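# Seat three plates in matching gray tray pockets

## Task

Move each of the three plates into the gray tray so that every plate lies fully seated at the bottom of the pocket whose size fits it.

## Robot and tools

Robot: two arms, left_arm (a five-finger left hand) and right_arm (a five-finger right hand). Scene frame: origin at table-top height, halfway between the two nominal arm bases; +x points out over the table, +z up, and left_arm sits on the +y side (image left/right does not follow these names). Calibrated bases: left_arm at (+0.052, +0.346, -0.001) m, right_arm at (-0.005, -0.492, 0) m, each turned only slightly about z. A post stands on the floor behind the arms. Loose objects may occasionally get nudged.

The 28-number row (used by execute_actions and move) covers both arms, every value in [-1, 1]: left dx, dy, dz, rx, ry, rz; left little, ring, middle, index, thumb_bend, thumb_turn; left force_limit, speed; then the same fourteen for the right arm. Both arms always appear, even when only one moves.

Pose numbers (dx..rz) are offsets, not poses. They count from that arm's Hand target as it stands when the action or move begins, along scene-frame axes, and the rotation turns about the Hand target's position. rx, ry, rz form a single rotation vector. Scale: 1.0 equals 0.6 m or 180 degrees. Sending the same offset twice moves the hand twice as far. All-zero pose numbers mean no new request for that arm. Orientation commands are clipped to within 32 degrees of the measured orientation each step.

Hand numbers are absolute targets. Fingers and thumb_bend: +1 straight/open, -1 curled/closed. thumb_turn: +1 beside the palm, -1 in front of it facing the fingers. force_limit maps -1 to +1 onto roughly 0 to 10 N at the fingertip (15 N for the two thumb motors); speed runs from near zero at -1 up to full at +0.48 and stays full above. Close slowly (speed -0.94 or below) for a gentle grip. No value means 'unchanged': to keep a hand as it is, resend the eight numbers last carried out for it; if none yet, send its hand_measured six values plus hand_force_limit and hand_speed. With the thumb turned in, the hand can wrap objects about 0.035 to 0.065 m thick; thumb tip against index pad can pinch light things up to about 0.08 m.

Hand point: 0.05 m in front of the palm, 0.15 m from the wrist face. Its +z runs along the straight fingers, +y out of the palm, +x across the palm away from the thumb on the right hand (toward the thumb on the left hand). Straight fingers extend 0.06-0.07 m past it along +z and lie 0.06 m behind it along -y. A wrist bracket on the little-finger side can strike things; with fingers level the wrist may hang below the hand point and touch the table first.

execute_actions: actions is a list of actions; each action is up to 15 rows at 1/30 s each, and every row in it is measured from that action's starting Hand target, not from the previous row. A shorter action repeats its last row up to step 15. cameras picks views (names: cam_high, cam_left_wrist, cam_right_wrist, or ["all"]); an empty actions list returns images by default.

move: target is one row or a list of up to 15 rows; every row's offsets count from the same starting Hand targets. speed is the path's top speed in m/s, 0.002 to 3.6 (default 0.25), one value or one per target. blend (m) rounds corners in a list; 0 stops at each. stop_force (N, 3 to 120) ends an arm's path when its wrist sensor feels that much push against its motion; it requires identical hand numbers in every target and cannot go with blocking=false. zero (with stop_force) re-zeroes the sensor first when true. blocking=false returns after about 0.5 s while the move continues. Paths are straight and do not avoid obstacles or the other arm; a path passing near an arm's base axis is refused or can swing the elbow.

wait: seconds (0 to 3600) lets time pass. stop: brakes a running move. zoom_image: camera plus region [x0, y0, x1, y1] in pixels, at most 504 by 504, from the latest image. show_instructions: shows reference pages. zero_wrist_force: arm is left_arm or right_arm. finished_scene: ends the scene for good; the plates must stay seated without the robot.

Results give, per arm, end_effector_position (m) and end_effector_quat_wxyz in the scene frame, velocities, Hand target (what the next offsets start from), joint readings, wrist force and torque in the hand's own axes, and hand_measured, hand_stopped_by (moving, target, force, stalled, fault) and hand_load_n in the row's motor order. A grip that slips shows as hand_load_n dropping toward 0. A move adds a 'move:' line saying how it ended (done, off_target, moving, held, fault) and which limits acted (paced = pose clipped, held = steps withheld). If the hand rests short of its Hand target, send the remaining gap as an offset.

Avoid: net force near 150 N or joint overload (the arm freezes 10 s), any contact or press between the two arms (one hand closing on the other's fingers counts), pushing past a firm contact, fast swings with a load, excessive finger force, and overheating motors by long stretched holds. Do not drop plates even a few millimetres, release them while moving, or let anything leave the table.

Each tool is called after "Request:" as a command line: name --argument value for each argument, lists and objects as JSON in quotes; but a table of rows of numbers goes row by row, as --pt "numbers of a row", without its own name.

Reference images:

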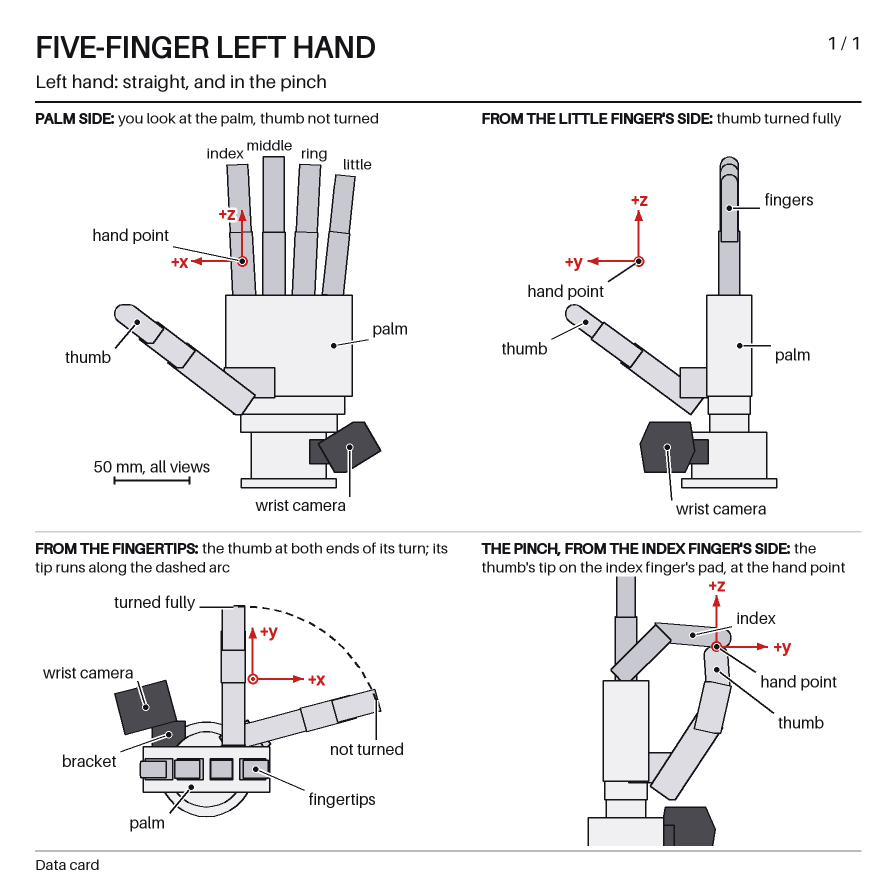

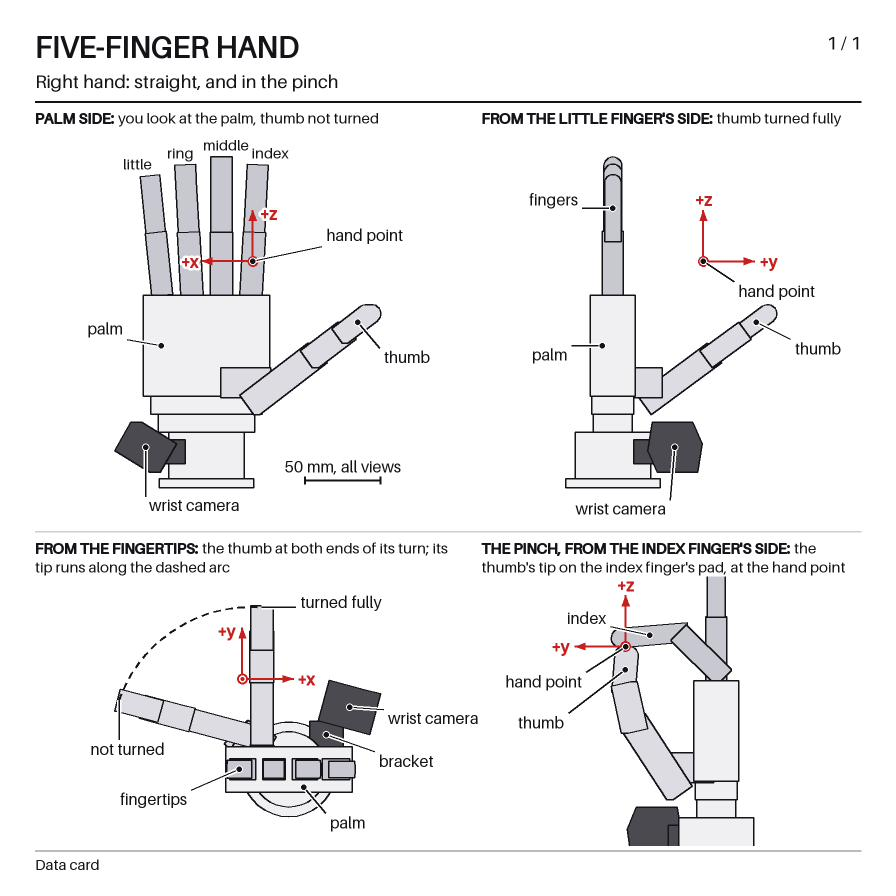

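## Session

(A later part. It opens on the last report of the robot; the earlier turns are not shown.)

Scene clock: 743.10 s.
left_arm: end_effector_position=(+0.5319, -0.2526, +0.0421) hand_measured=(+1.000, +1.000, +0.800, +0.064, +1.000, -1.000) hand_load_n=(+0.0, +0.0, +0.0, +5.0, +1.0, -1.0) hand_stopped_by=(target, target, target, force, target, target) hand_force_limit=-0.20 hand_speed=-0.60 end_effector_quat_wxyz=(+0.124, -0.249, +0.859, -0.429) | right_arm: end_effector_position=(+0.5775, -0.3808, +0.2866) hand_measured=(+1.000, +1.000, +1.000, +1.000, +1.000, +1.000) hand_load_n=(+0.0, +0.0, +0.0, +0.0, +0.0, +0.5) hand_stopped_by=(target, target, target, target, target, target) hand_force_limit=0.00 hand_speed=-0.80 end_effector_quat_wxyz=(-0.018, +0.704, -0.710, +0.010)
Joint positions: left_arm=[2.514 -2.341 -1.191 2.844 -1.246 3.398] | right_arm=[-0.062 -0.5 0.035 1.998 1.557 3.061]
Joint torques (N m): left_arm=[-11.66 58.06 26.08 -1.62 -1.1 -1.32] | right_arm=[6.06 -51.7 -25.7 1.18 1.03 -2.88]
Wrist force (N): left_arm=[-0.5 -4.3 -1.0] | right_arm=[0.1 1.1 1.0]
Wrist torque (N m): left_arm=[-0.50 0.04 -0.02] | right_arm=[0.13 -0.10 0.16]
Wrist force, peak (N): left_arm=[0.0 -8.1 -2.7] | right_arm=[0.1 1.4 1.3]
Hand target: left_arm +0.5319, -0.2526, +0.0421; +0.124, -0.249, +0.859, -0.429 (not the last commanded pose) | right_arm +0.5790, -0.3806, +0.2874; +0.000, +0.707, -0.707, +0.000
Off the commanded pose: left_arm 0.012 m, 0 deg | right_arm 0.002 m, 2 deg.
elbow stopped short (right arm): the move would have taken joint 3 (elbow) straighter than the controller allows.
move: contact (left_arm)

Request:
move --target '[0,0,0.001,0,0,0,1,1,0.8,0.45,1,-1,-0.2,-0.85,0,0,0,0,0,0,1,1,1,1,1,1,0,-0.8]' --speed 0.01 --cameras '["cam_left_wrist","cam_right_wrist"]'

Request:
zoom_image --camera "cam_left_wrist" --region '[0, 0, 400, 380]'

Request:
zoom_image --camera "cam_right_wrist" --region '[280, 190, 420, 310]'

Scene clock: 755.53 s.
left_arm: end_effector_position=(+0.5319, -0.2526, +0.0427) hand_measured=(+1.000, +1.000, +0.800, +0.450, +1.000, -1.000) hand_load_n=(+0.0, +0.0, +0.0, +0.0, +0.0, +0.0) hand_stopped_by=(target, target, target, target, target, target) hand_force_limit=-0.20 hand_speed=-0.85 end_effector_quat_wxyz=(+0.124, -0.249, +0.859, -0.429) | right_arm: end_effector_position=(+0.5775, -0.3808, +0.2866) hand_measured=(+1.000, +1.000, +1.000, +1.000, +1.000, +1.000) hand_load_n=(+0.0, +0.0, +0.0, +0.0, +0.0, +0.0) hand_stopped_by=(target, target, target, target, target, target) hand_force_limit=0.00 hand_speed=-0.80 end_effector_quat_wxyz=(-0.018, +0.704, -0.710, +0.010)
Joint positions: left_arm=[2.514 -2.34 -1.191 2.843 -1.246 3.398] | right_arm=[-0.062 -0.5 0.035 1.998 1.557 3.061]
Joint torques (N m): left_arm=[-12.13 44.02 11.3 1.01 -1.12 1.64] | right_arm=[5.95 -53.17 -25.53 1.35 1 -2.91]
Wrist force (N): left_arm=[-0.6 -1.7 1.0] | right_arm=[0.1 1.2 1.1]
Wrist torque (N m): left_arm=[-0.38 0.09 -0.04] | right_arm=[0.14 -0.10 0.16]
Wrist force, peak (N): left_arm=[-0.5 -4.5 -1.0] | right_arm=[0.0 1.4 1.4]
Hand target: left_arm +0.5319, -0.2526, +0.0427; +0.124, -0.249, +0.859, -0.429 | right_arm +0.5790, -0.3806, +0.2874; +0.000, +0.707, -0.707, +0.000
Off the commanded pose: left_arm 0.000 m, 0 deg | right_arm 0.002 m, 2 deg.
elbow stopped short (right arm): the move would have taken joint 3 (elbow) straighter than the controller allows.
move: done

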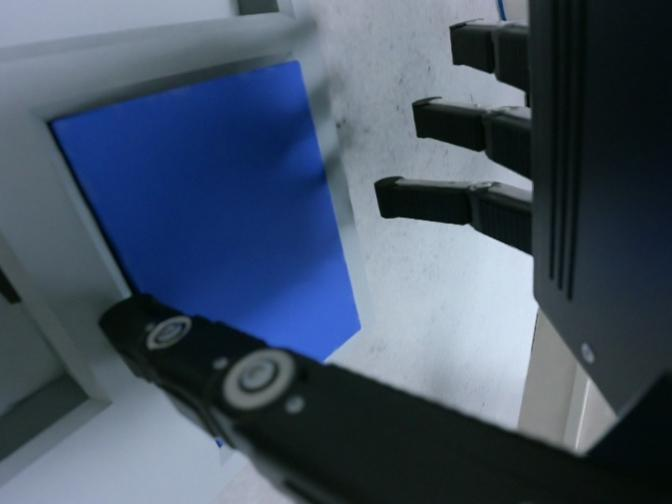

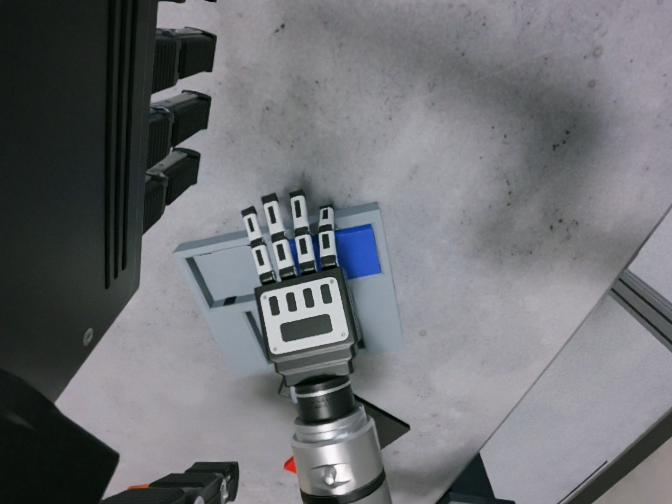

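Scaled by 1.260 from the camera's image (finer frame: 960x720).

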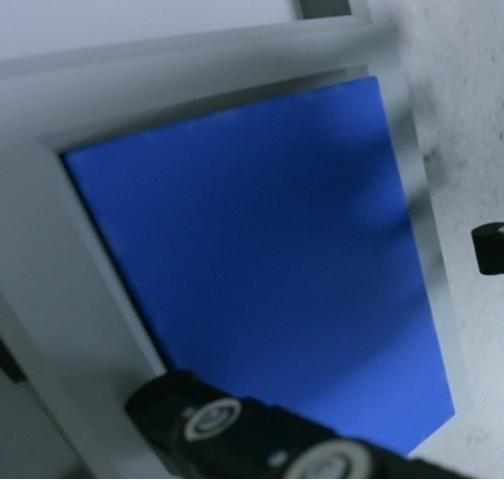

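Scaled by 3.600 from the camera's image (finer frame: 960x720).

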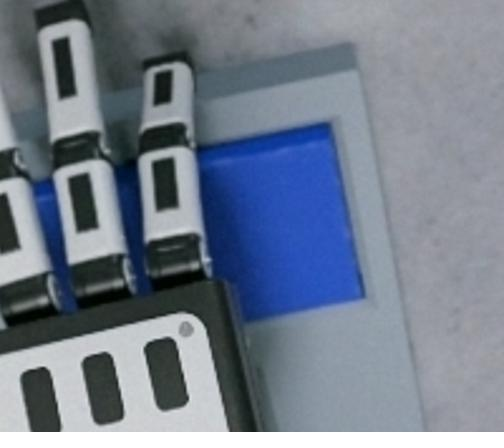

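Request:
move --pt "-0.0016 0.003 0.001 0 0 0 1 1 0.8 0.45 1 -1 -0.2 -0.85 0 0 0 0 0 0 1 1 1 1 1 1 0 -0.8" --pt "0.01 0.06 0.11 0 0 0 1 1 0.8 0.45 1 -1 -0.2 -0.85 0 0 0 0 0 0 1 1 1 1 1 1 0 -0.8" --speed '[0.02,0.12]' --blend '[0.001,0]' --cameras '["cam_left_wrist","cam_right_wrist"]'

Request:
zoom_image --camera "cam_left_wrist" --region '[0, 0, 400, 400]'

Request:
zoom_image --camera "cam_right_wrist" --region '[260, 180, 420, 320]'

Scene clock: 762.77 s.
left_arm: end_effector_position=(+0.5381, -0.2166, +0.1087) hand_measured=(+1.000, +1.000, +0.800, +0.450, +1.000, -1.000) hand_load_n=(+0.0, +0.0, +0.0, +0.0, +0.0, +0.0) hand_stopped_by=(target, target, target, target, target, target) hand_force_limit=-0.20 hand_speed=-0.85 end_effector_quat_wxyz=(+0.124, -0.249, +0.859, -0.429) | right_arm: end_effector_position=(+0.5775, -0.3808, +0.2866) hand_measured=(+1.000, +1.000, +1.000, +1.000, +1.000, +1.000) hand_load_n=(+0.0, +0.0, +0.0, +0.0, +0.0, +0.5) hand_stopped_by=(target, target, target, target, target, target) hand_force_limit=0.00 hand_speed=-0.80 end_effector_quat_wxyz=(-0.018, +0.704, -0.710, +0.010)
Joint positions: left_arm=[2.572 -2.235 -1.198 2.733 -1.201 3.437] | right_arm=[-0.062 -0.5 0.035 1.998 1.557 3.061]
Joint torques (N m): left_arm=[-11.86 44.82 9.36 -0.99 -1.93 -2.23] | right_arm=[5.95 -53.43 -25.32 1.25 1.11 -2.97]
Wrist force (N): left_arm=[-0.5 -1.6 1.0] | right_arm=[0.0 1.4 1.1]
Wrist torque (N m): left_arm=[-0.33 0.08 -0.07] | right_arm=[0.17 -0.08 0.15]
Wrist force, peak (N): left_arm=[-0.9 -2.6 0.4] | right_arm=[-0.1 1.5 1.1]
Hand target: left_arm +0.5379, -0.2166, +0.1087; +0.124, -0.249, +0.859, -0.429 | right_arm +0.5790, -0.3806, +0.2874; +0.000, +0.707, -0.707, +0.000
Off the commanded pose: left_arm 0.000 m, 0 deg | right_arm 0.002 m, 2 deg.
elbow stopped short (right arm): the move would have taken joint 3 (elbow) straighter than the controller allows.
move: done

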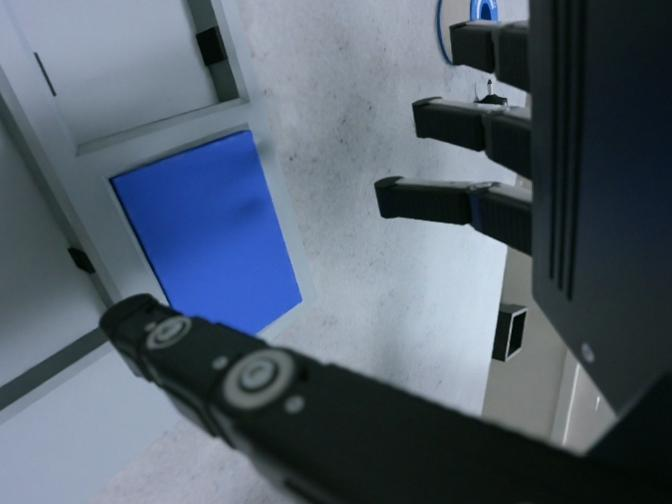

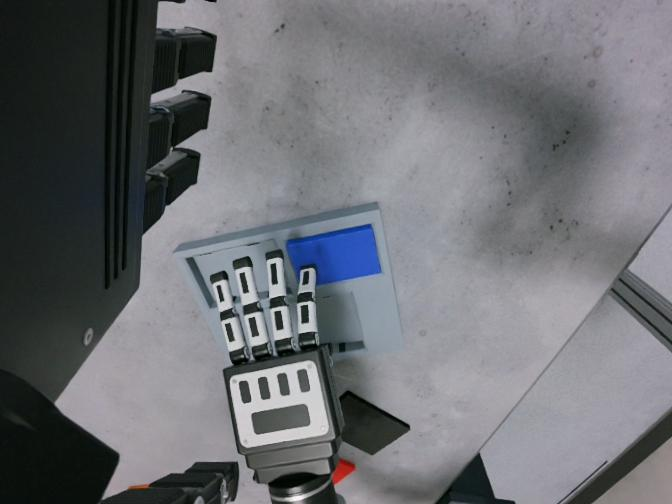

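Scaled by 1.260 from the camera's image (finer frame: 960x720).

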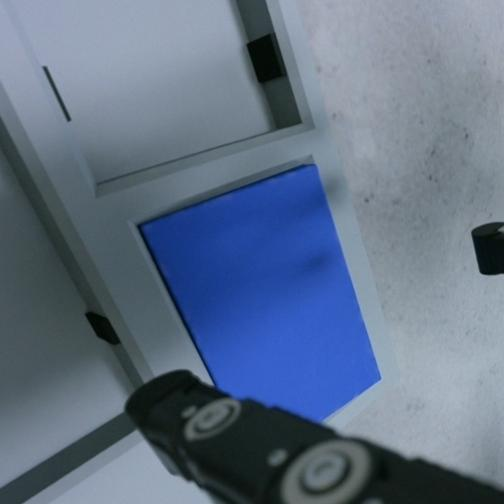

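Scaled by 3.150 from the camera's image (finer frame: 960x720).

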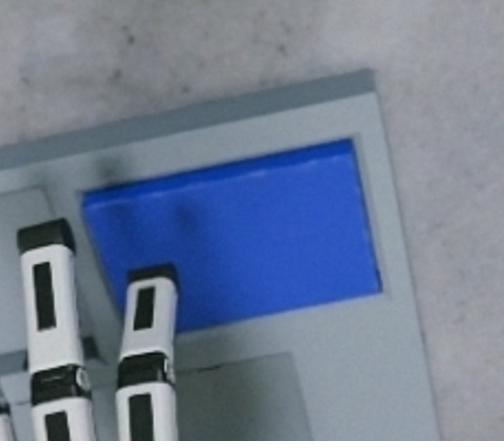

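Request:
move --pt "-0.0702 -0.0462 -0.02 0 0 -0.0194 -1 -1 -1 -1 1 1 0.5 0.0 0 0 0 0 0 0 1 1 1 1 1 1 0 -0.8" --pt "-0.0702 -0.0462 -0.105 0 0 -0.0194 -1 -1 -1 -1 1 1 0.5 0.0 0 0 0 0 0 0 1 1 1 1 1 1 0 -0.8" --speed '[0.12,0.06]' --cameras '["cam_left_wrist","cam_right_wrist"]'

Scene clock: 794.43 s.
left_arm: end_effector_position=(+0.4957, -0.2443, +0.0455) hand_measured=(-1.000, -1.000, -1.000, -1.000, +1.000, +1.000) hand_load_n=(+0.0, +0.0, +0.5, +0.5, +0.0, -0.5) hand_stopped_by=(target, target, target, target, target, target) hand_force_limit=0.50 hand_speed=0.00 end_effector_quat_wxyz=(+0.111, -0.223, +0.867, -0.432) | right_arm: end_effector_position=(+0.5775, -0.3808, +0.2866) hand_measured=(+1.000, +1.000, +1.000, +1.000, +1.000, +1.000) hand_load_n=(+0.0, +0.0, +0.0, +0.0, +0.0, +0.0) hand_stopped_by=(target, target, target, target, target, target) hand_force_limit=0.00 hand_speed=-0.80 end_effector_quat_wxyz=(-0.018, +0.704, -0.710, +0.010)
Joint positions: left_arm=[2.505 -2.278 -1.297 2.875 -1.206 3.434] | right_arm=[-0.062 -0.5 0.035 1.998 1.557 3.061]
Joint torques (N m): left_arm=[12.38 56.43 27.37 -2.06 2.94 1.34] | right_arm=[6.08 -55.6 -24.87 1.43 1.03 -2.99]
Wrist force (N): left_arm=[-0.7 -1.8 1.5] | right_arm=[-0.3 1.0 1.2]
Wrist torque (N m): left_arm=[-0.41 0.07 -0.05] | right_arm=[0.12 -0.05 0.13]
Wrist force, peak (N): left_arm=[-1.4 -2.0 1.1] | right_arm=[-0.1 1.2 1.5]
Hand target: left_arm +0.4958, -0.2444, +0.0457; +0.111, -0.223, +0.867, -0.432 | right_arm +0.5790, -0.3806, +0.2874; +0.000, +0.707, -0.707, +0.000
Off the commanded pose: left_arm 0.000 m, 0 deg | right_arm 0.002 m, 2 deg.
elbow stopped short (right arm): the move would have taken joint 3 (elbow) straighter than the controller allows.
move: done

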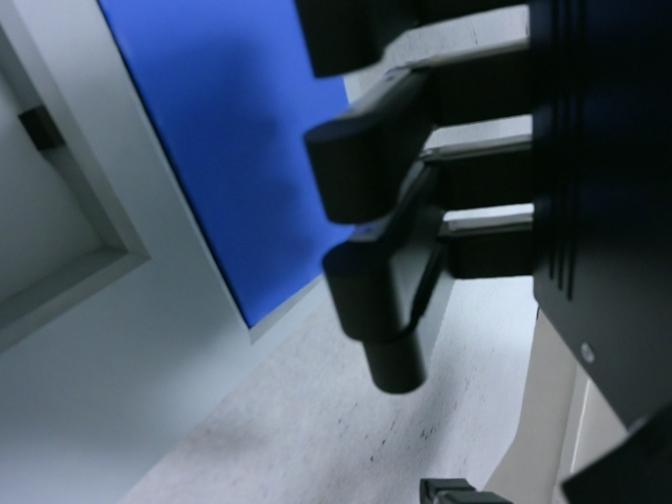

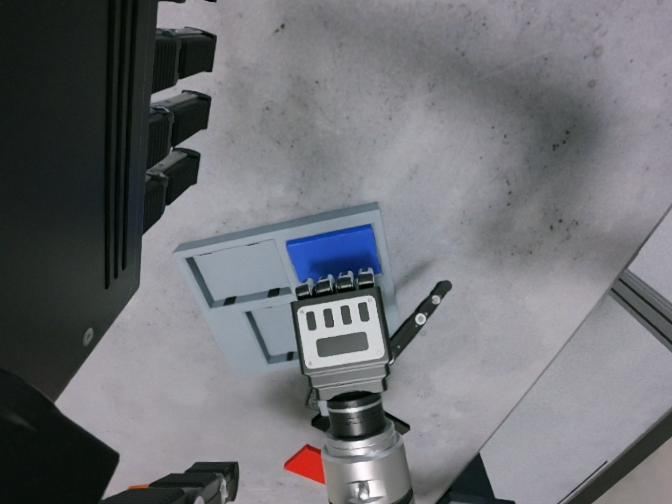

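Request:
move --target '[0,0,-0.035,0,0,0,-1,-1,-1,-1,1,1,0.5,0.0,0,0,0,0,0,0,1,1,1,1,1,1,0,-0.8]' --speed 0.03 --stop_force 5

Request:
move --target '[0,0,-0.04,0,0,0,-1,-1,-1,-1,1,1,0.5,0.0,0,0,0,0,0,0,1,1,1,1,1,1,0,-0.8]' --speed 0.005 --stop_force 8 --cameras '["cam_left_wrist","cam_right_wrist"]'

Request:
zoom_image --camera "cam_right_wrist" --region '[260, 180, 420, 320]'

Scene clock: 806.17 s.
left_arm: end_effector_position=(+0.4958, -0.2443, +0.0247) hand_measured=(-1.000, -1.000, -1.000, -1.000, +1.000, +1.000) hand_load_n=(+0.0, +0.0, +0.0, +0.0, +0.0, +0.0) hand_stopped_by=(target, target, target, target, target, target) hand_force_limit=0.50 hand_speed=0.00 end_effector_quat_wxyz=(+0.111, -0.223, +0.867, -0.432) | right_arm: end_effector_position=(+0.5775, -0.3808, +0.2866) hand_measured=(+1.000, +1.000, +1.000, +1.000, +1.000, +1.000) hand_load_n=(+0.0, +0.0, +0.0, +0.0, +0.0, +0.0) hand_stopped_by=(target, target, target, target, target, target) hand_force_limit=0.00 hand_speed=-0.80 end_effector_quat_wxyz=(-0.018, +0.704, -0.710, +0.010)
Joint positions: left_arm=[2.505 -2.3 -1.316 2.916 -1.206 3.433] | right_arm=[-0.062 -0.5 0.035 1.998 1.557 3.061]
Joint torques (N m): left_arm=[5.22 59.04 26.73 -2 1.52 -0.99] | right_arm=[6.05 -55.02 -24.22 1.46 0.93 -2.9]
Wrist force (N): left_arm=[-0.9 -1.6 1.5] | right_arm=[0.1 1.0 1.2]
Wrist torque (N m): left_arm=[-0.36 0.08 -0.07] | right_arm=[0.11 -0.10 0.15]
Wrist force, peak (N): left_arm=[-1.0 -2.6 1.4] | right_arm=[0.3 1.5 1.3]
Hand target: left_arm +0.4958, -0.2444, +0.0247; +0.111, -0.223, +0.867, -0.432 | right_arm +0.5790, -0.3806, +0.2874; +0.000, +0.707, -0.707, +0.000
Off the commanded pose: left_arm 0.000 m, 0 deg | right_arm 0.002 m, 2 deg.
elbow stopped short (right arm): the move would have taken joint 3 (elbow) straighter than the controller allows.
move: done

Scene clock: 811.60 s.
left_arm: end_effector_position=(+0.4958, -0.2443, +0.0006) hand_measured=(-1.000, -1.000, -1.000, -1.000, +1.000, +1.000) hand_load_n=(+0.0, +0.0, +0.0, +0.0, +0.0, -0.5) hand_stopped_by=(target, target, target, target, target, target) hand_force_limit=0.50 hand_speed=0.00 end_effector_quat_wxyz=(+0.111, -0.223, +0.867, -0.432) | right_arm: end_effector_position=(+0.5775, -0.3808, +0.2866) hand_measured=(+1.000, +1.000, +1.000, +1.000, +1.000, +1.000) hand_load_n=(+0.0, +0.0, +0.0, +0.0, +0.0, +0.0) hand_stopped_by=(target, target, target, target, target, target) hand_force_limit=0.00 hand_speed=-0.80 end_effector_quat_wxyz=(-0.018, +0.704, -0.710, +0.010)
Joint positions: left_arm=[2.505 -2.328 -1.335 2.963 -1.206 3.433] | right_arm=[-0.062 -0.5 0.035 1.998 1.557 3.061]
Joint torques (N m): left_arm=[-3.12 49.16 13.58 -2 -0.19 0.12] | right_arm=[5.68 -55.84 -24.62 1.64 0.85 -2.92]
Wrist force (N): left_arm=[-0.8 -3.8 0.5] | right_arm=[0.1 1.1 1.2]
Wrist torque (N m): left_arm=[-0.43 0.07 -0.01] | right_arm=[0.13 -0.11 0.16]
Wrist force, peak (N): left_arm=[-0.6 -4.1 0.1] | right_arm=[-0.1 1.4 1.4]
Hand target: left_arm +0.4958, -0.2444, +0.0007; +0.111, -0.223, +0.867, -0.432 | right_arm +0.5790, -0.3806, +0.2874; +0.000, +0.707, -0.707, +0.000
Off the commanded pose: left_arm 0.000 m, 0 deg | right_arm 0.002 m, 2 deg.
elbow stopped short (right arm): the move would have taken joint 3 (elbow) straighter than the controller allows.
move: done

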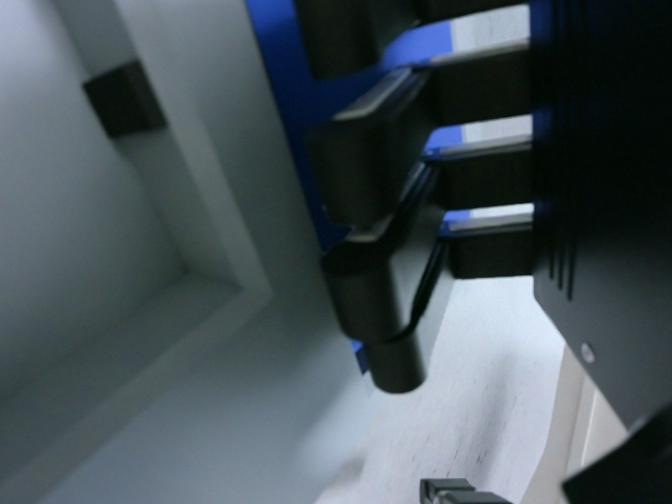

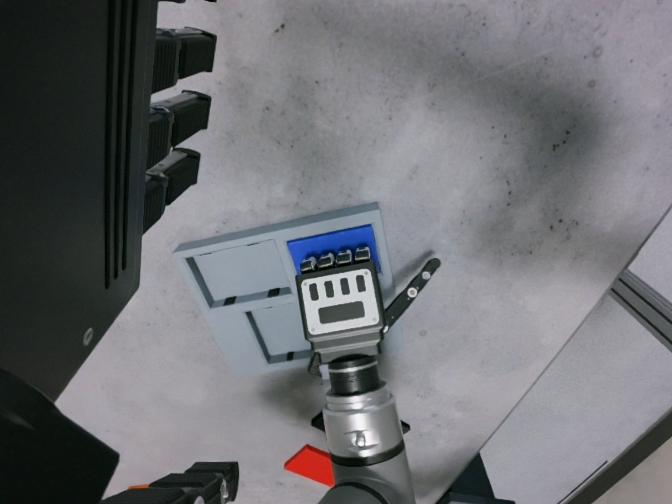

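Scaled by 3.150 from the camera's image (finer frame: 960x720).

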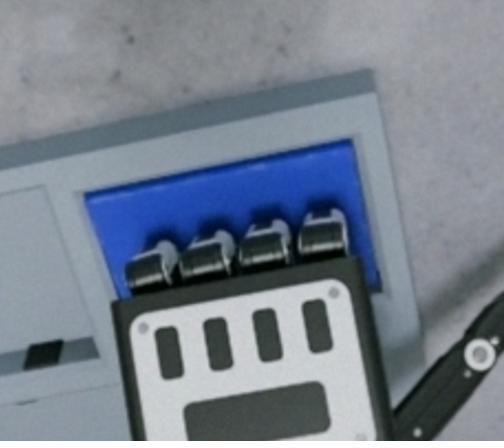

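Request:
move --target '[0,0,-0.015,0,0,0,-1,-1,-1,-1,1,1,0.5,0.0,0,0,0,0,0,0,1,1,1,1,1,1,0,-0.8]' --speed 0.004 --stop_force 10 --cameras '["cam_right_wrist"]'

Request:
zoom_image --camera "cam_right_wrist" --region '[260, 180, 420, 320]'

Scene clock: 819.90 s.
left_arm: end_effector_position=(+0.4958, -0.2444, -0.0054) hand_measured=(-1.000, -1.000, -1.000, -1.000, +1.000, +1.000) hand_load_n=(+0.0, +0.0, +0.0, +0.5, +0.0, -0.5) hand_stopped_by=(target, target, target, target, target, target) hand_force_limit=0.50 hand_speed=0.00 end_effector_quat_wxyz=(+0.111, -0.223, +0.867, -0.432) | right_arm: end_effector_position=(+0.5775, -0.3808, +0.2866) hand_measured=(+1.000, +1.000, +1.000, +1.000, +1.000, +1.000) hand_load_n=(+0.0, +0.0, +0.5, +0.0, +0.0, +0.0) hand_stopped_by=(target, target, target, target, target, target) hand_force_limit=0.00 hand_speed=-0.80 end_effector_quat_wxyz=(-0.018, +0.704, -0.710, +0.010)
Joint positions: left_arm=[2.505 -2.335 -1.339 2.975 -1.206 3.433] | right_arm=[-0.062 -0.5 0.035 1.998 1.557 3.061]
Joint torques (N m): left_arm=[-7.85 50.98 20.6 -3.13 -1.6 0.55] | right_arm=[6.09 -56.19 -24.42 1.55 1 -2.83]
Wrist force (N): left_arm=[-0.2 -13.4 -2.9] | right_arm=[0.0 1.2 1.2]
Wrist torque (N m): left_arm=[-0.50 -0.05 0.25] | right_arm=[0.13 -0.10 0.15]
Wrist force, peak (N): left_arm=[0.4 -17.3 -4.1] | right_arm=[0.0 1.5 1.3]
Hand target: left_arm +0.4958, -0.2444, -0.0054; +0.111, -0.223, +0.867, -0.432 (not the last commanded pose) | right_arm +0.5790, -0.3806, +0.2874; +0.000, +0.707, -0.707, +0.000
Off the commanded pose: left_arm 0.003 m, 0 deg | right_arm 0.002 m, 2 deg.
elbow stopped short (right arm): the move would have taken joint 3 (elbow) straighter than the controller allows.
move: contact (left_arm)

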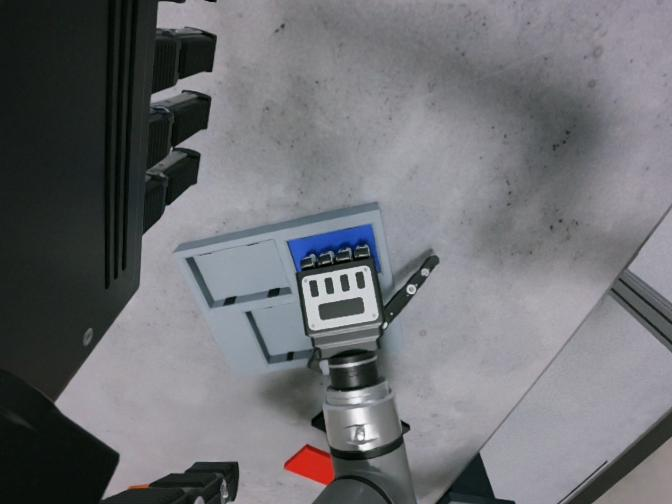

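Scaled by 3.150 from the camera's image (finer frame: 960x720).

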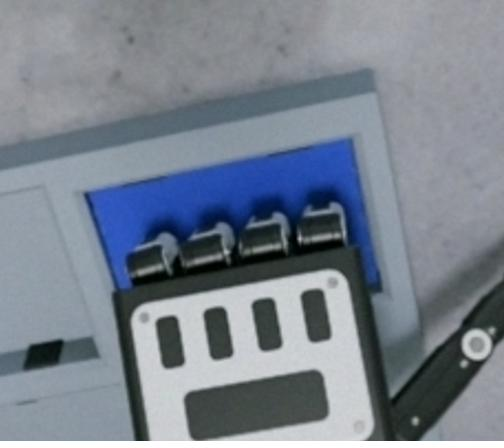

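Request:
move --target '[0,0,-0.015,0,0,0,-1,-1,-1,-1,1,1,0.5,0.0,0,0,0,0,0,0,1,1,1,1,1,1,0,-0.8]' --speed 0.003 --stop_force 20 --zero false

Request:
move --target '[0,0,0.1,0,0,0,-1,-1,-1,-1,1,1,0.5,0.0,0,0,0,0,0,0,1,1,1,1,1,1,0,-0.8]' --speed 0.06 --cameras '["cam_right_wrist", "cam_left_wrist"]'

Request:
zoom_image --camera "cam_right_wrist" --region '[260, 180, 420, 320]'

Scene clock: 828.87 s.
left_arm: end_effector_position=(+0.4960, -0.2445, -0.0058) hand_measured=(-1.000, -1.000, -1.000, -1.000, +1.000, +1.000) hand_load_n=(+0.0, +0.0, +0.0, +0.0, +0.0, +0.0) hand_stopped_by=(target, target, target, target, target, target) hand_force_limit=0.50 hand_speed=0.00 end_effector_quat_wxyz=(+0.111, -0.223, +0.867, -0.433) | right_arm: end_effector_position=(+0.5775, -0.3808, +0.2867) hand_measured=(+1.000, +1.000, +1.000, +1.000, +1.000, +1.000) hand_load_n=(+0.0, +0.0, +0.0, +0.0, +0.0, +0.0) hand_stopped_by=(target, target, target, target, target, target) hand_force_limit=0.00 hand_speed=-0.80 end_effector_quat_wxyz=(-0.018, +0.704, -0.710, +0.010)
Joint positions: left_arm=[2.505 -2.336 -1.339 2.976 -1.206 3.433] | right_arm=[-0.062 -0.5 0.035 1.998 1.557 3.061]
Joint torques (N m): left_arm=[-7.99 44.3 16.06 -4.63 -1.72 0.55] | right_arm=[5.8 -57.11 -24.16 1.65 0.85 -2.8]
Wrist force (N): left_arm=[3.1 -23.0 -6.1] | right_arm=[0.0 1.3 1.0]
Wrist torque (N m): left_arm=[-0.64 -0.20 0.55] | right_arm=[0.15 -0.08 0.15]
Wrist force, peak (N): left_arm=[3.5 -27.3 -7.8] | right_arm=[0.0 1.6 1.2]
Hand target: left_arm +0.4960, -0.2445, -0.0058; +0.111, -0.223, +0.867, -0.433 (not the last commanded pose) | right_arm +0.5790, -0.3806, +0.2874; +0.000, +0.707, -0.707, +0.000
Off the commanded pose: left_arm 0.009 m, 0 deg | right_arm 0.002 m, 2 deg.
elbow stopped short (right arm): the move would have taken joint 3 (elbow) straighter than the controller allows.
move: contact (left_arm)

Scene clock: 830.17 s.
left_arm: end_effector_position=(+0.4960, -0.2445, +0.0544) hand_measured=(-1.000, -1.000, -1.000, -1.000, +1.000, +1.000) hand_load_n=(+0.0, +0.0, +0.0, +0.0, -0.5, -0.5) hand_stopped_by=(target, target, target, target, target, target) hand_force_limit=0.50 hand_speed=0.00 end_effector_quat_wxyz=(+0.111, -0.223, +0.867, -0.433) | right_arm: end_effector_position=(+0.5775, -0.3808, +0.2867) hand_measured=(+1.000, +1.000, +1.000, +1.000, +1.000, +1.000) hand_load_n=(+0.0, +0.0, +0.0, +0.0, +0.0, +0.0) hand_stopped_by=(target, target, target, target, target, target) hand_force_limit=0.00 hand_speed=-0.80 end_effector_quat_wxyz=(-0.018, +0.704, -0.710, +0.010)
Joint positions: left_arm=[2.505 -2.269 -1.288 2.858 -1.206 3.433] | right_arm=[-0.062 -0.5 0.035 1.998 1.557 3.061]
Joint torques (N m): left_arm=[-7.21 38.47 10.17 0.98 -1.67 -0.97] | right_arm=[6.26 -57.13 -23.95 1.57 0.84 -2.77]
Wrist force (N): left_arm=[-1.1 -1.3 1.0] | right_arm=[0.0 1.2 1.3]
Wrist torque (N m): left_arm=[-0.28 0.16 -0.08] | right_arm=[0.13 -0.09 0.15]
Wrist force, peak (N): left_arm=[2.7 -22.7 -6.0] | right_arm=[-0.1 1.3 1.3]
Hand target: left_arm +0.4960, -0.2445, +0.0542; +0.111, -0.223, +0.867, -0.433 | right_arm +0.5790, -0.3806, +0.2874; +0.000, +0.707, -0.707, +0.000
Off the commanded pose: left_arm 0.000 m, 0 deg | right_arm 0.002 m, 2 deg.
elbow stopped short (right arm): the move would have taken joint 3 (elbow) straighter than the controller allows.
move: done
Images, in order (width x height): cam_left_wrist 672x504, cam_right_wrist 672x504.

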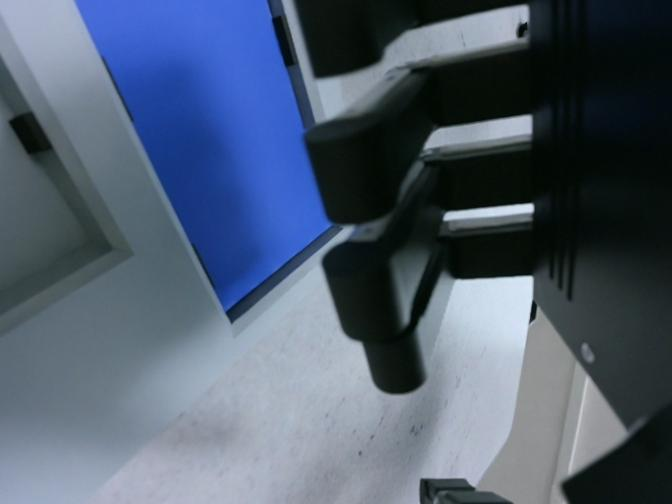

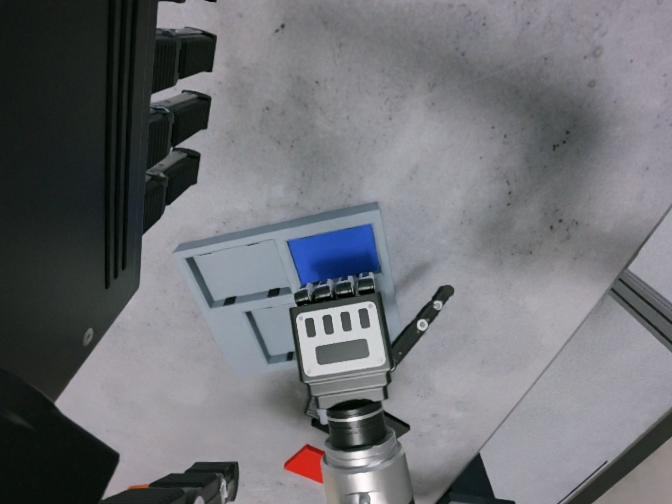

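Scaled by 3.150 from the camera's image (finer frame: 960x720).

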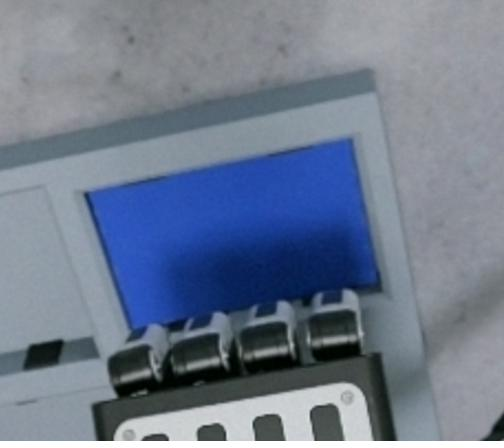

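Request:
move --pt "0 0 0.18 0 0 0 1 1 1 0.6 1 -1 -0.2 0.0 0 0 0 0 0 0 1 1 1 1 1 1 0 -0.8" --pt "-0.1288 0.764 0.18 0 0 -0.2728 1 1 1 0.6 1 -1 -0.2 0.0 0 0 0 0 0 0 1 1 1 1 1 1 0 -0.8" --pt "-0.1288 0.764 0.1 0 0 -0.2728 1 1 1 0.6 1 -1 -0.2 0.0 0 0 0 0 0 0 1 1 1 1 1 1 0 -0.8" --speed 0.2 --blend '[0.04,0.03,0]' --cameras '["all"]'

Scene clock: 855.73 s.
left_arm: end_effector_position=(+0.4187, +0.2139, +0.1143) hand_measured=(+1.000, +1.000, +1.000, +0.600, +1.000, -1.000) hand_load_n=(+0.0, +0.0, +0.0, +0.0, +0.0, +0.0) hand_stopped_by=(target, target, target, target, target, target) hand_force_limit=-0.20 hand_speed=0.00 end_effector_quat_wxyz=(-0.078, +0.157, +0.881, -0.440) | right_arm: end_effector_position=(+0.5775, -0.3808, +0.2867) hand_measured=(+1.000, +1.000, +1.000, +1.000, +1.000, +1.000) hand_load_n=(+0.0, +0.0, +0.0, +0.0, +0.0, +0.0) hand_stopped_by=(target, target, target, target, target, target) hand_force_limit=0.00 hand_speed=-0.80 end_effector_quat_wxyz=(-0.018, +0.704, -0.710, +0.010)
Joint positions: left_arm=[3.432 -2.133 -1.777 1.645 -0.898 5.641] | right_arm=[-0.062 -0.5 0.035 1.998 1.557 3.061]
Joint torques (N m): left_arm=[-11.54 25.52 14.02 -1.05 0.89 1.89] | right_arm=[5.96 -56.94 -24.14 1.61 0.79 -2.82]
Motor temperatures (°C): left_arm=[32 43 32 41 39 44] | right_arm=[42 42 41 41 36 39]
Wrist force (N): left_arm=[-0.9 -1.2 1.1] | right_arm=[-0.1 1.3 1.2]
Wrist torque (N m): left_arm=[-0.29 0.18 -0.13] | right_arm=[0.14 -0.08 0.15]
Wrist force, peak (N): left_arm=[-1.0 -2.2 1.2] | right_arm=[0.1 1.6 1.1]
Hand target: left_arm +0.4187, +0.2139, +0.1142; -0.078, +0.158, +0.881, -0.440 | right_arm +0.5790, -0.3806, +0.2874; +0.000, +0.707, -0.707, +0.000
Off the commanded pose: left_arm 0.000 m, 0 deg | right_arm 0.002 m, 2 deg.
elbow stopped short (right arm): the move would have taken joint 3 (elbow) straighter than the controller allows.
move: done; blend cut to 0.024 m at target 2

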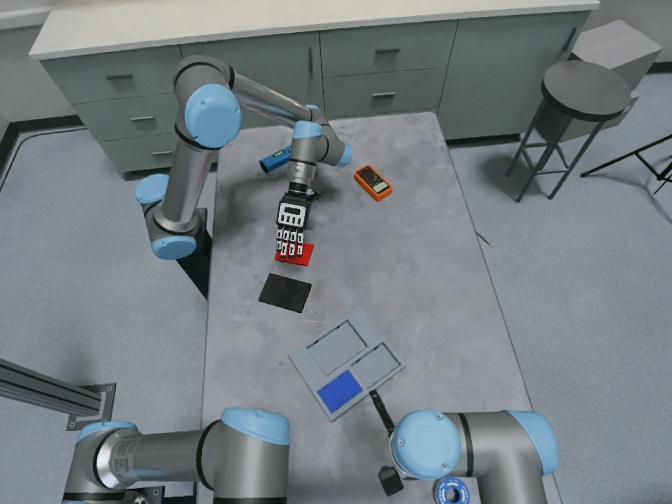

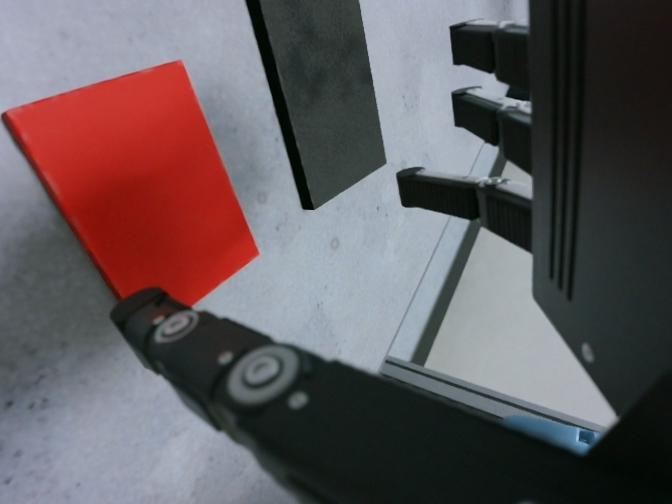

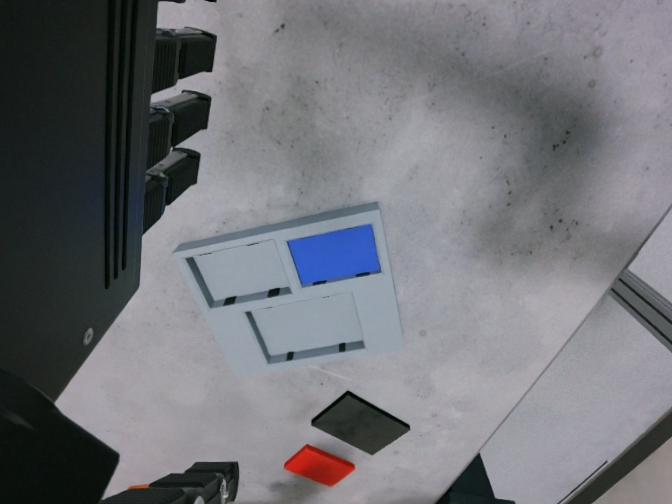

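Request:
zoom_image --camera "cam_right_wrist" --region '[160, 190, 420, 390]'

Request:
zoom_image --camera "cam_left_wrist" --region '[0, 0, 400, 380]'

Scaled by 1.938 from the camera's image (finer frame: 960x720).

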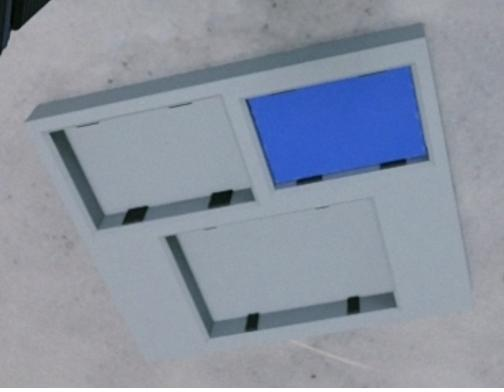

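Scaled by 1.260 from the camera's image (finer frame: 960x720).

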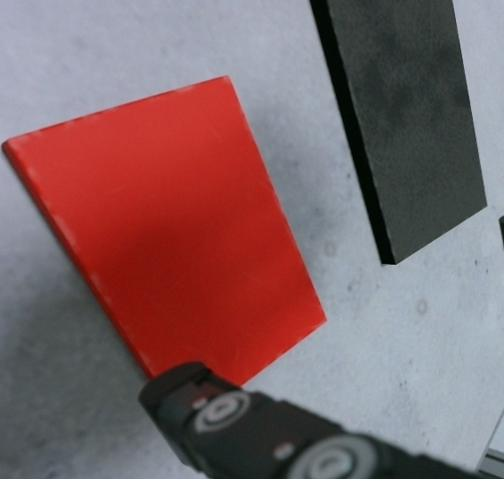

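Request:
move --target '[0.0055,-0.0202,-0.132,0.0052,-0.0019,-0.0017,1,1,1,0.6,1,-1,-0.2,0.0,0,0,0,0,0,0,1,1,1,1,1,1,0,-0.8]' --speed 0.1 --cameras '["cam_left_wrist"]'

Request:
move --target '[0,0,-0.06,0,0,0,1,1,1,0.6,1,-1,-0.2,0.0,0,0,0,0,0,0,1,1,1,1,1,1,0,-0.8]' --speed 0.005 --stop_force 3 --cameras '["cam_left_wrist"]'

Scene clock: 886.70 s.
left_arm: end_effector_position=(+0.4220, +0.2017, +0.0350) hand_measured=(+1.000, +1.000, +1.000, +0.600, +1.000, -1.000) hand_load_n=(+0.0, +0.0, +0.0, +0.0, +0.0, +0.0) hand_stopped_by=(target, target, target, target, target, target) hand_force_limit=-0.20 hand_speed=0.00 end_effector_quat_wxyz=(-0.078, +0.161, +0.884, -0.432) | right_arm: end_effector_position=(+0.5775, -0.3808, +0.2867) hand_measured=(+1.000, +1.000, +1.000, +1.000, +1.000, +1.000) hand_load_n=(+0.0, +0.0, +0.0, +0.0, +0.0, +0.0) hand_stopped_by=(target, target, target, target, target, target) hand_force_limit=0.00 hand_speed=-0.80 end_effector_quat_wxyz=(-0.018, +0.704, -0.710, +0.010)
Joint positions: left_arm=[3.395 -2.273 -1.783 1.828 -0.889 5.598] | right_arm=[-0.062 -0.5 0.035 1.998 1.557 3.061]
Joint torques (N m): left_arm=[12.94 40.31 12.84 -1.95 1.11 2.58] | right_arm=[5.31 -56.71 -22.68 1.68 0.78 -2.66]
Wrist force (N): left_arm=[-0.7 -1.7 1.0] | right_arm=[0.0 1.1 1.2]
Wrist torque (N m): left_arm=[-0.38 0.13 -0.17] | right_arm=[0.12 -0.09 0.15]
Wrist force, peak (N): left_arm=[-0.5 -2.1 1.1] | right_arm=[0.0 1.4 1.5]
Hand target: left_arm +0.4220, +0.2018, +0.0350; -0.078, +0.161, +0.884, -0.432 | right_arm +0.5790, -0.3806, +0.2874; +0.000, +0.707, -0.707, +0.000
Off the commanded pose: left_arm 0.000 m, 0 deg | right_arm 0.002 m, 2 deg.
elbow stopped short (right arm): the move would have taken joint 3 (elbow) straighter than the controller allows.
move: done

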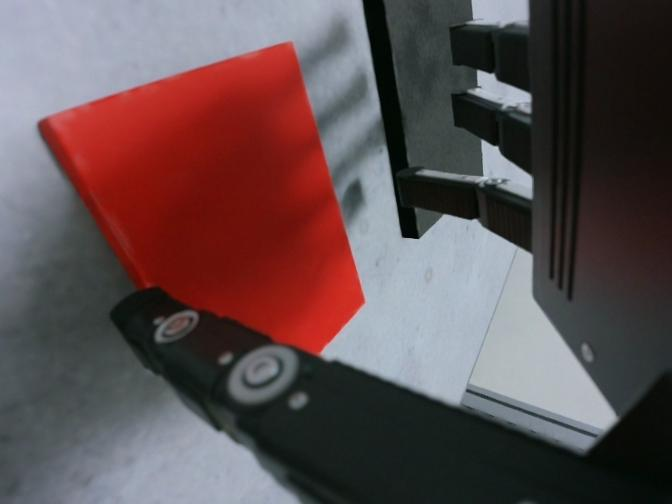

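Scene clock: 891.10 s.
left_arm: end_effector_position=(+0.4220, +0.2018, +0.0177) hand_measured=(+1.000, +1.000, +1.000, +0.600, +1.000, -1.000) hand_load_n=(+0.0, +0.0, +0.0, +0.0, +0.0, +0.0) hand_stopped_by=(target, target, target, target, target, target) hand_force_limit=-0.20 hand_speed=0.00 end_effector_quat_wxyz=(-0.078, +0.161, +0.884, -0.432) | right_arm: end_effector_position=(+0.5775, -0.3808, +0.2867) hand_measured=(+1.000, +1.000, +1.000, +1.000, +1.000, +1.000) hand_load_n=(+0.0, +0.0, +0.0, +0.5, +0.0, +0.0) hand_stopped_by=(target, target, target, target, target, target) hand_force_limit=0.00 hand_speed=-0.80 end_effector_quat_wxyz=(-0.018, +0.704, -0.710, +0.010)
Joint positions: left_arm=[3.395 -2.307 -1.784 1.862 -0.889 5.598] | right_arm=[-0.062 -0.5 0.035 1.998 1.557 3.061]
Joint torques (N m): left_arm=[12.78 49.04 7.83 -3.74 -0.56 2.38] | right_arm=[6.17 -56.47 -23.31 1.78 0.68 -2.63]
Wrist force (N): left_arm=[-0.7 -4.4 -1.0] | right_arm=[0.0 1.3 1.2]
Wrist torque (N m): left_arm=[-0.59 0.14 -0.16] | right_arm=[0.15 -0.10 0.16]
Wrist force, peak (N): left_arm=[0.0 -8.0 -3.5] | right_arm=[0.0 1.5 1.5]
Hand target: left_arm +0.4220, +0.2018, +0.0177; -0.078, +0.161, +0.884, -0.432 (not the last commanded pose) | right_arm +0.5790, -0.3806, +0.2874; +0.000, +0.707, -0.707, +0.000
Off the commanded pose: left_arm 0.019 m, 0 deg | right_arm 0.002 m, 2 deg.
elbow stopped short (right arm): the move would have taken joint 3 (elbow) straighter than the controller allows.
move: contact (left_arm)

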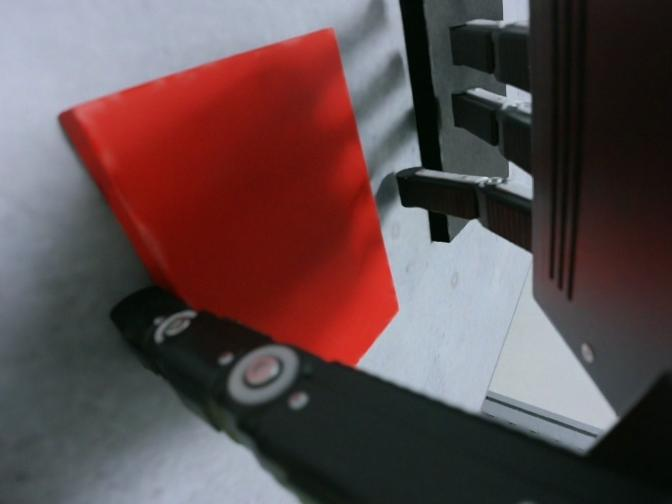

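Request:
move --target '[0,0,0.005,0,0,0,1,1,1,0.6,1,-1,-0.2,0.0,0,0,0,0,0,0,1,1,1,1,1,1,0,-0.8]' --speed 0.02

Request:
move --target '[0,0,0,0,0,0,1,1,1,-0.25,1,-1,-0.1,-0.9,0,0,0,0,0,0,1,1,1,1,1,1,0,-0.8]' --cameras '["cam_left_wrist"]'

Scene clock: 895.23 s.
left_arm: end_effector_position=(+0.4220, +0.2018, +0.0208) hand_measured=(+1.000, +1.000, +1.000, +0.600, +1.000, -1.000) hand_load_n=(+0.0, +0.0, +0.0, +0.0, +0.0, +0.0) hand_stopped_by=(target, target, target, target, target, target) hand_force_limit=-0.20 hand_speed=0.00 end_effector_quat_wxyz=(-0.078, +0.161, +0.884, -0.432) | right_arm: end_effector_position=(+0.5775, -0.3808, +0.2867) hand_measured=(+1.000, +1.000, +1.000, +1.000, +1.000, +1.000) hand_load_n=(+0.0, +0.0, +0.0, +0.0, +0.0, +0.0) hand_stopped_by=(target, target, target, target, target, target) hand_force_limit=0.00 hand_speed=-0.80 end_effector_quat_wxyz=(-0.018, +0.704, -0.710, +0.010)
Joint positions: left_arm=[3.395 -2.301 -1.784 1.857 -0.889 5.598] | right_arm=[-0.062 -0.5 0.035 1.998 1.557 3.061]
Joint torques (N m): left_arm=[12.61 28.64 10.52 -1.29 -0.46 2.13] | right_arm=[5.86 -56.23 -22.93 1.73 0.64 -2.66]
Wrist force (N): left_arm=[-0.8 -1.7 1.1] | right_arm=[-0.2 1.2 1.0]
Wrist torque (N m): left_arm=[-0.39 0.16 -0.18] | right_arm=[0.15 -0.06 0.14]
Wrist force, peak (N): left_arm=[-0.8 -4.7 -1.2] | right_arm=[-0.1 1.4 1.4]
Hand target: left_arm +0.4220, +0.2018, +0.0207; -0.078, +0.161, +0.884, -0.432 | right_arm +0.5790, -0.3806, +0.2874; +0.000, +0.707, -0.707, +0.000
Off the commanded pose: left_arm 0.000 m, 0 deg | right_arm 0.002 m, 2 deg.
elbow stopped short (right arm): the move would have taken joint 3 (elbow) straighter than the controller allows.
move: done

Scene clock: 896.87 s.
left_arm: end_effector_position=(+0.4220, +0.2018, +0.0207) hand_measured=(+1.000, +1.000, +1.000, +0.220, +1.000, -1.000) hand_load_n=(+0.0, +0.0, +0.0, +4.5, +0.5, -1.0) hand_stopped_by=(target, target, target, force, target, target) hand_force_limit=-0.10 hand_speed=-0.90 end_effector_quat_wxyz=(-0.078, +0.161, +0.884, -0.432) | right_arm: end_effector_position=(+0.5775, -0.3808, +0.2867) hand_measured=(+1.000, +1.000, +1.000, +1.000, +1.000, +1.000) hand_load_n=(+0.0, +0.0, +0.0, +0.0, +0.0, +0.0) hand_stopped_by=(target, target, target, target, target, target) hand_force_limit=0.00 hand_speed=-0.80 end_effector_quat_wxyz=(-0.018, +0.704, -0.710, +0.010)
Joint positions: left_arm=[3.395 -2.301 -1.784 1.857 -0.889 5.598] | right_arm=[-0.062 -0.5 0.035 1.998 1.557 3.061]
Joint torques (N m): left_arm=[12.12 29.43 1.53 -1.52 -0.59 2.22] | right_arm=[6.02 -55.82 -22.57 1.86 0.71 -2.69]
Wrist force (N): left_arm=[-0.8 -0.8 1.5] | right_arm=[0.1 1.1 1.2]
Wrist torque (N m): left_arm=[-0.31 0.15 -0.20] | right_arm=[0.12 -0.10 0.15]
Wrist force, peak (N): left_arm=[-0.8 -2.0 1.4] | right_arm=[0.1 1.3 1.6]
Hand target: left_arm +0.4220, +0.2018, +0.0207; -0.078, +0.161, +0.884, -0.432 | right_arm +0.5790, -0.3806, +0.2874; +0.000, +0.707, -0.707, +0.000
Off the commanded pose: left_arm 0.000 m, 0 deg | right_arm 0.002 m, 2 deg.
elbow stopped short (right arm): the move would have taken joint 3 (elbow) straighter than the controller allows.
move: done

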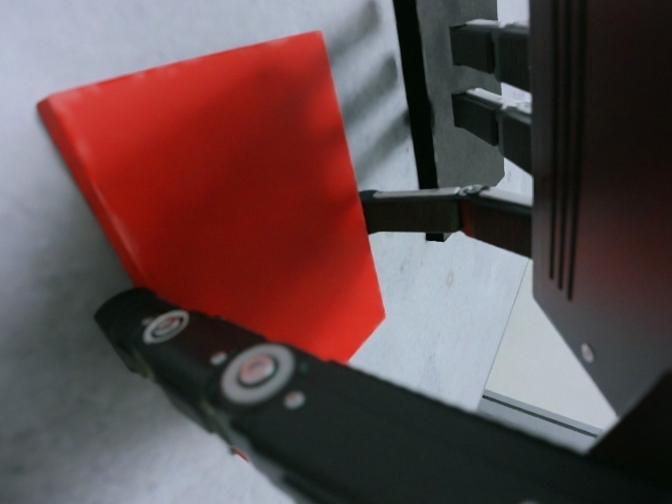

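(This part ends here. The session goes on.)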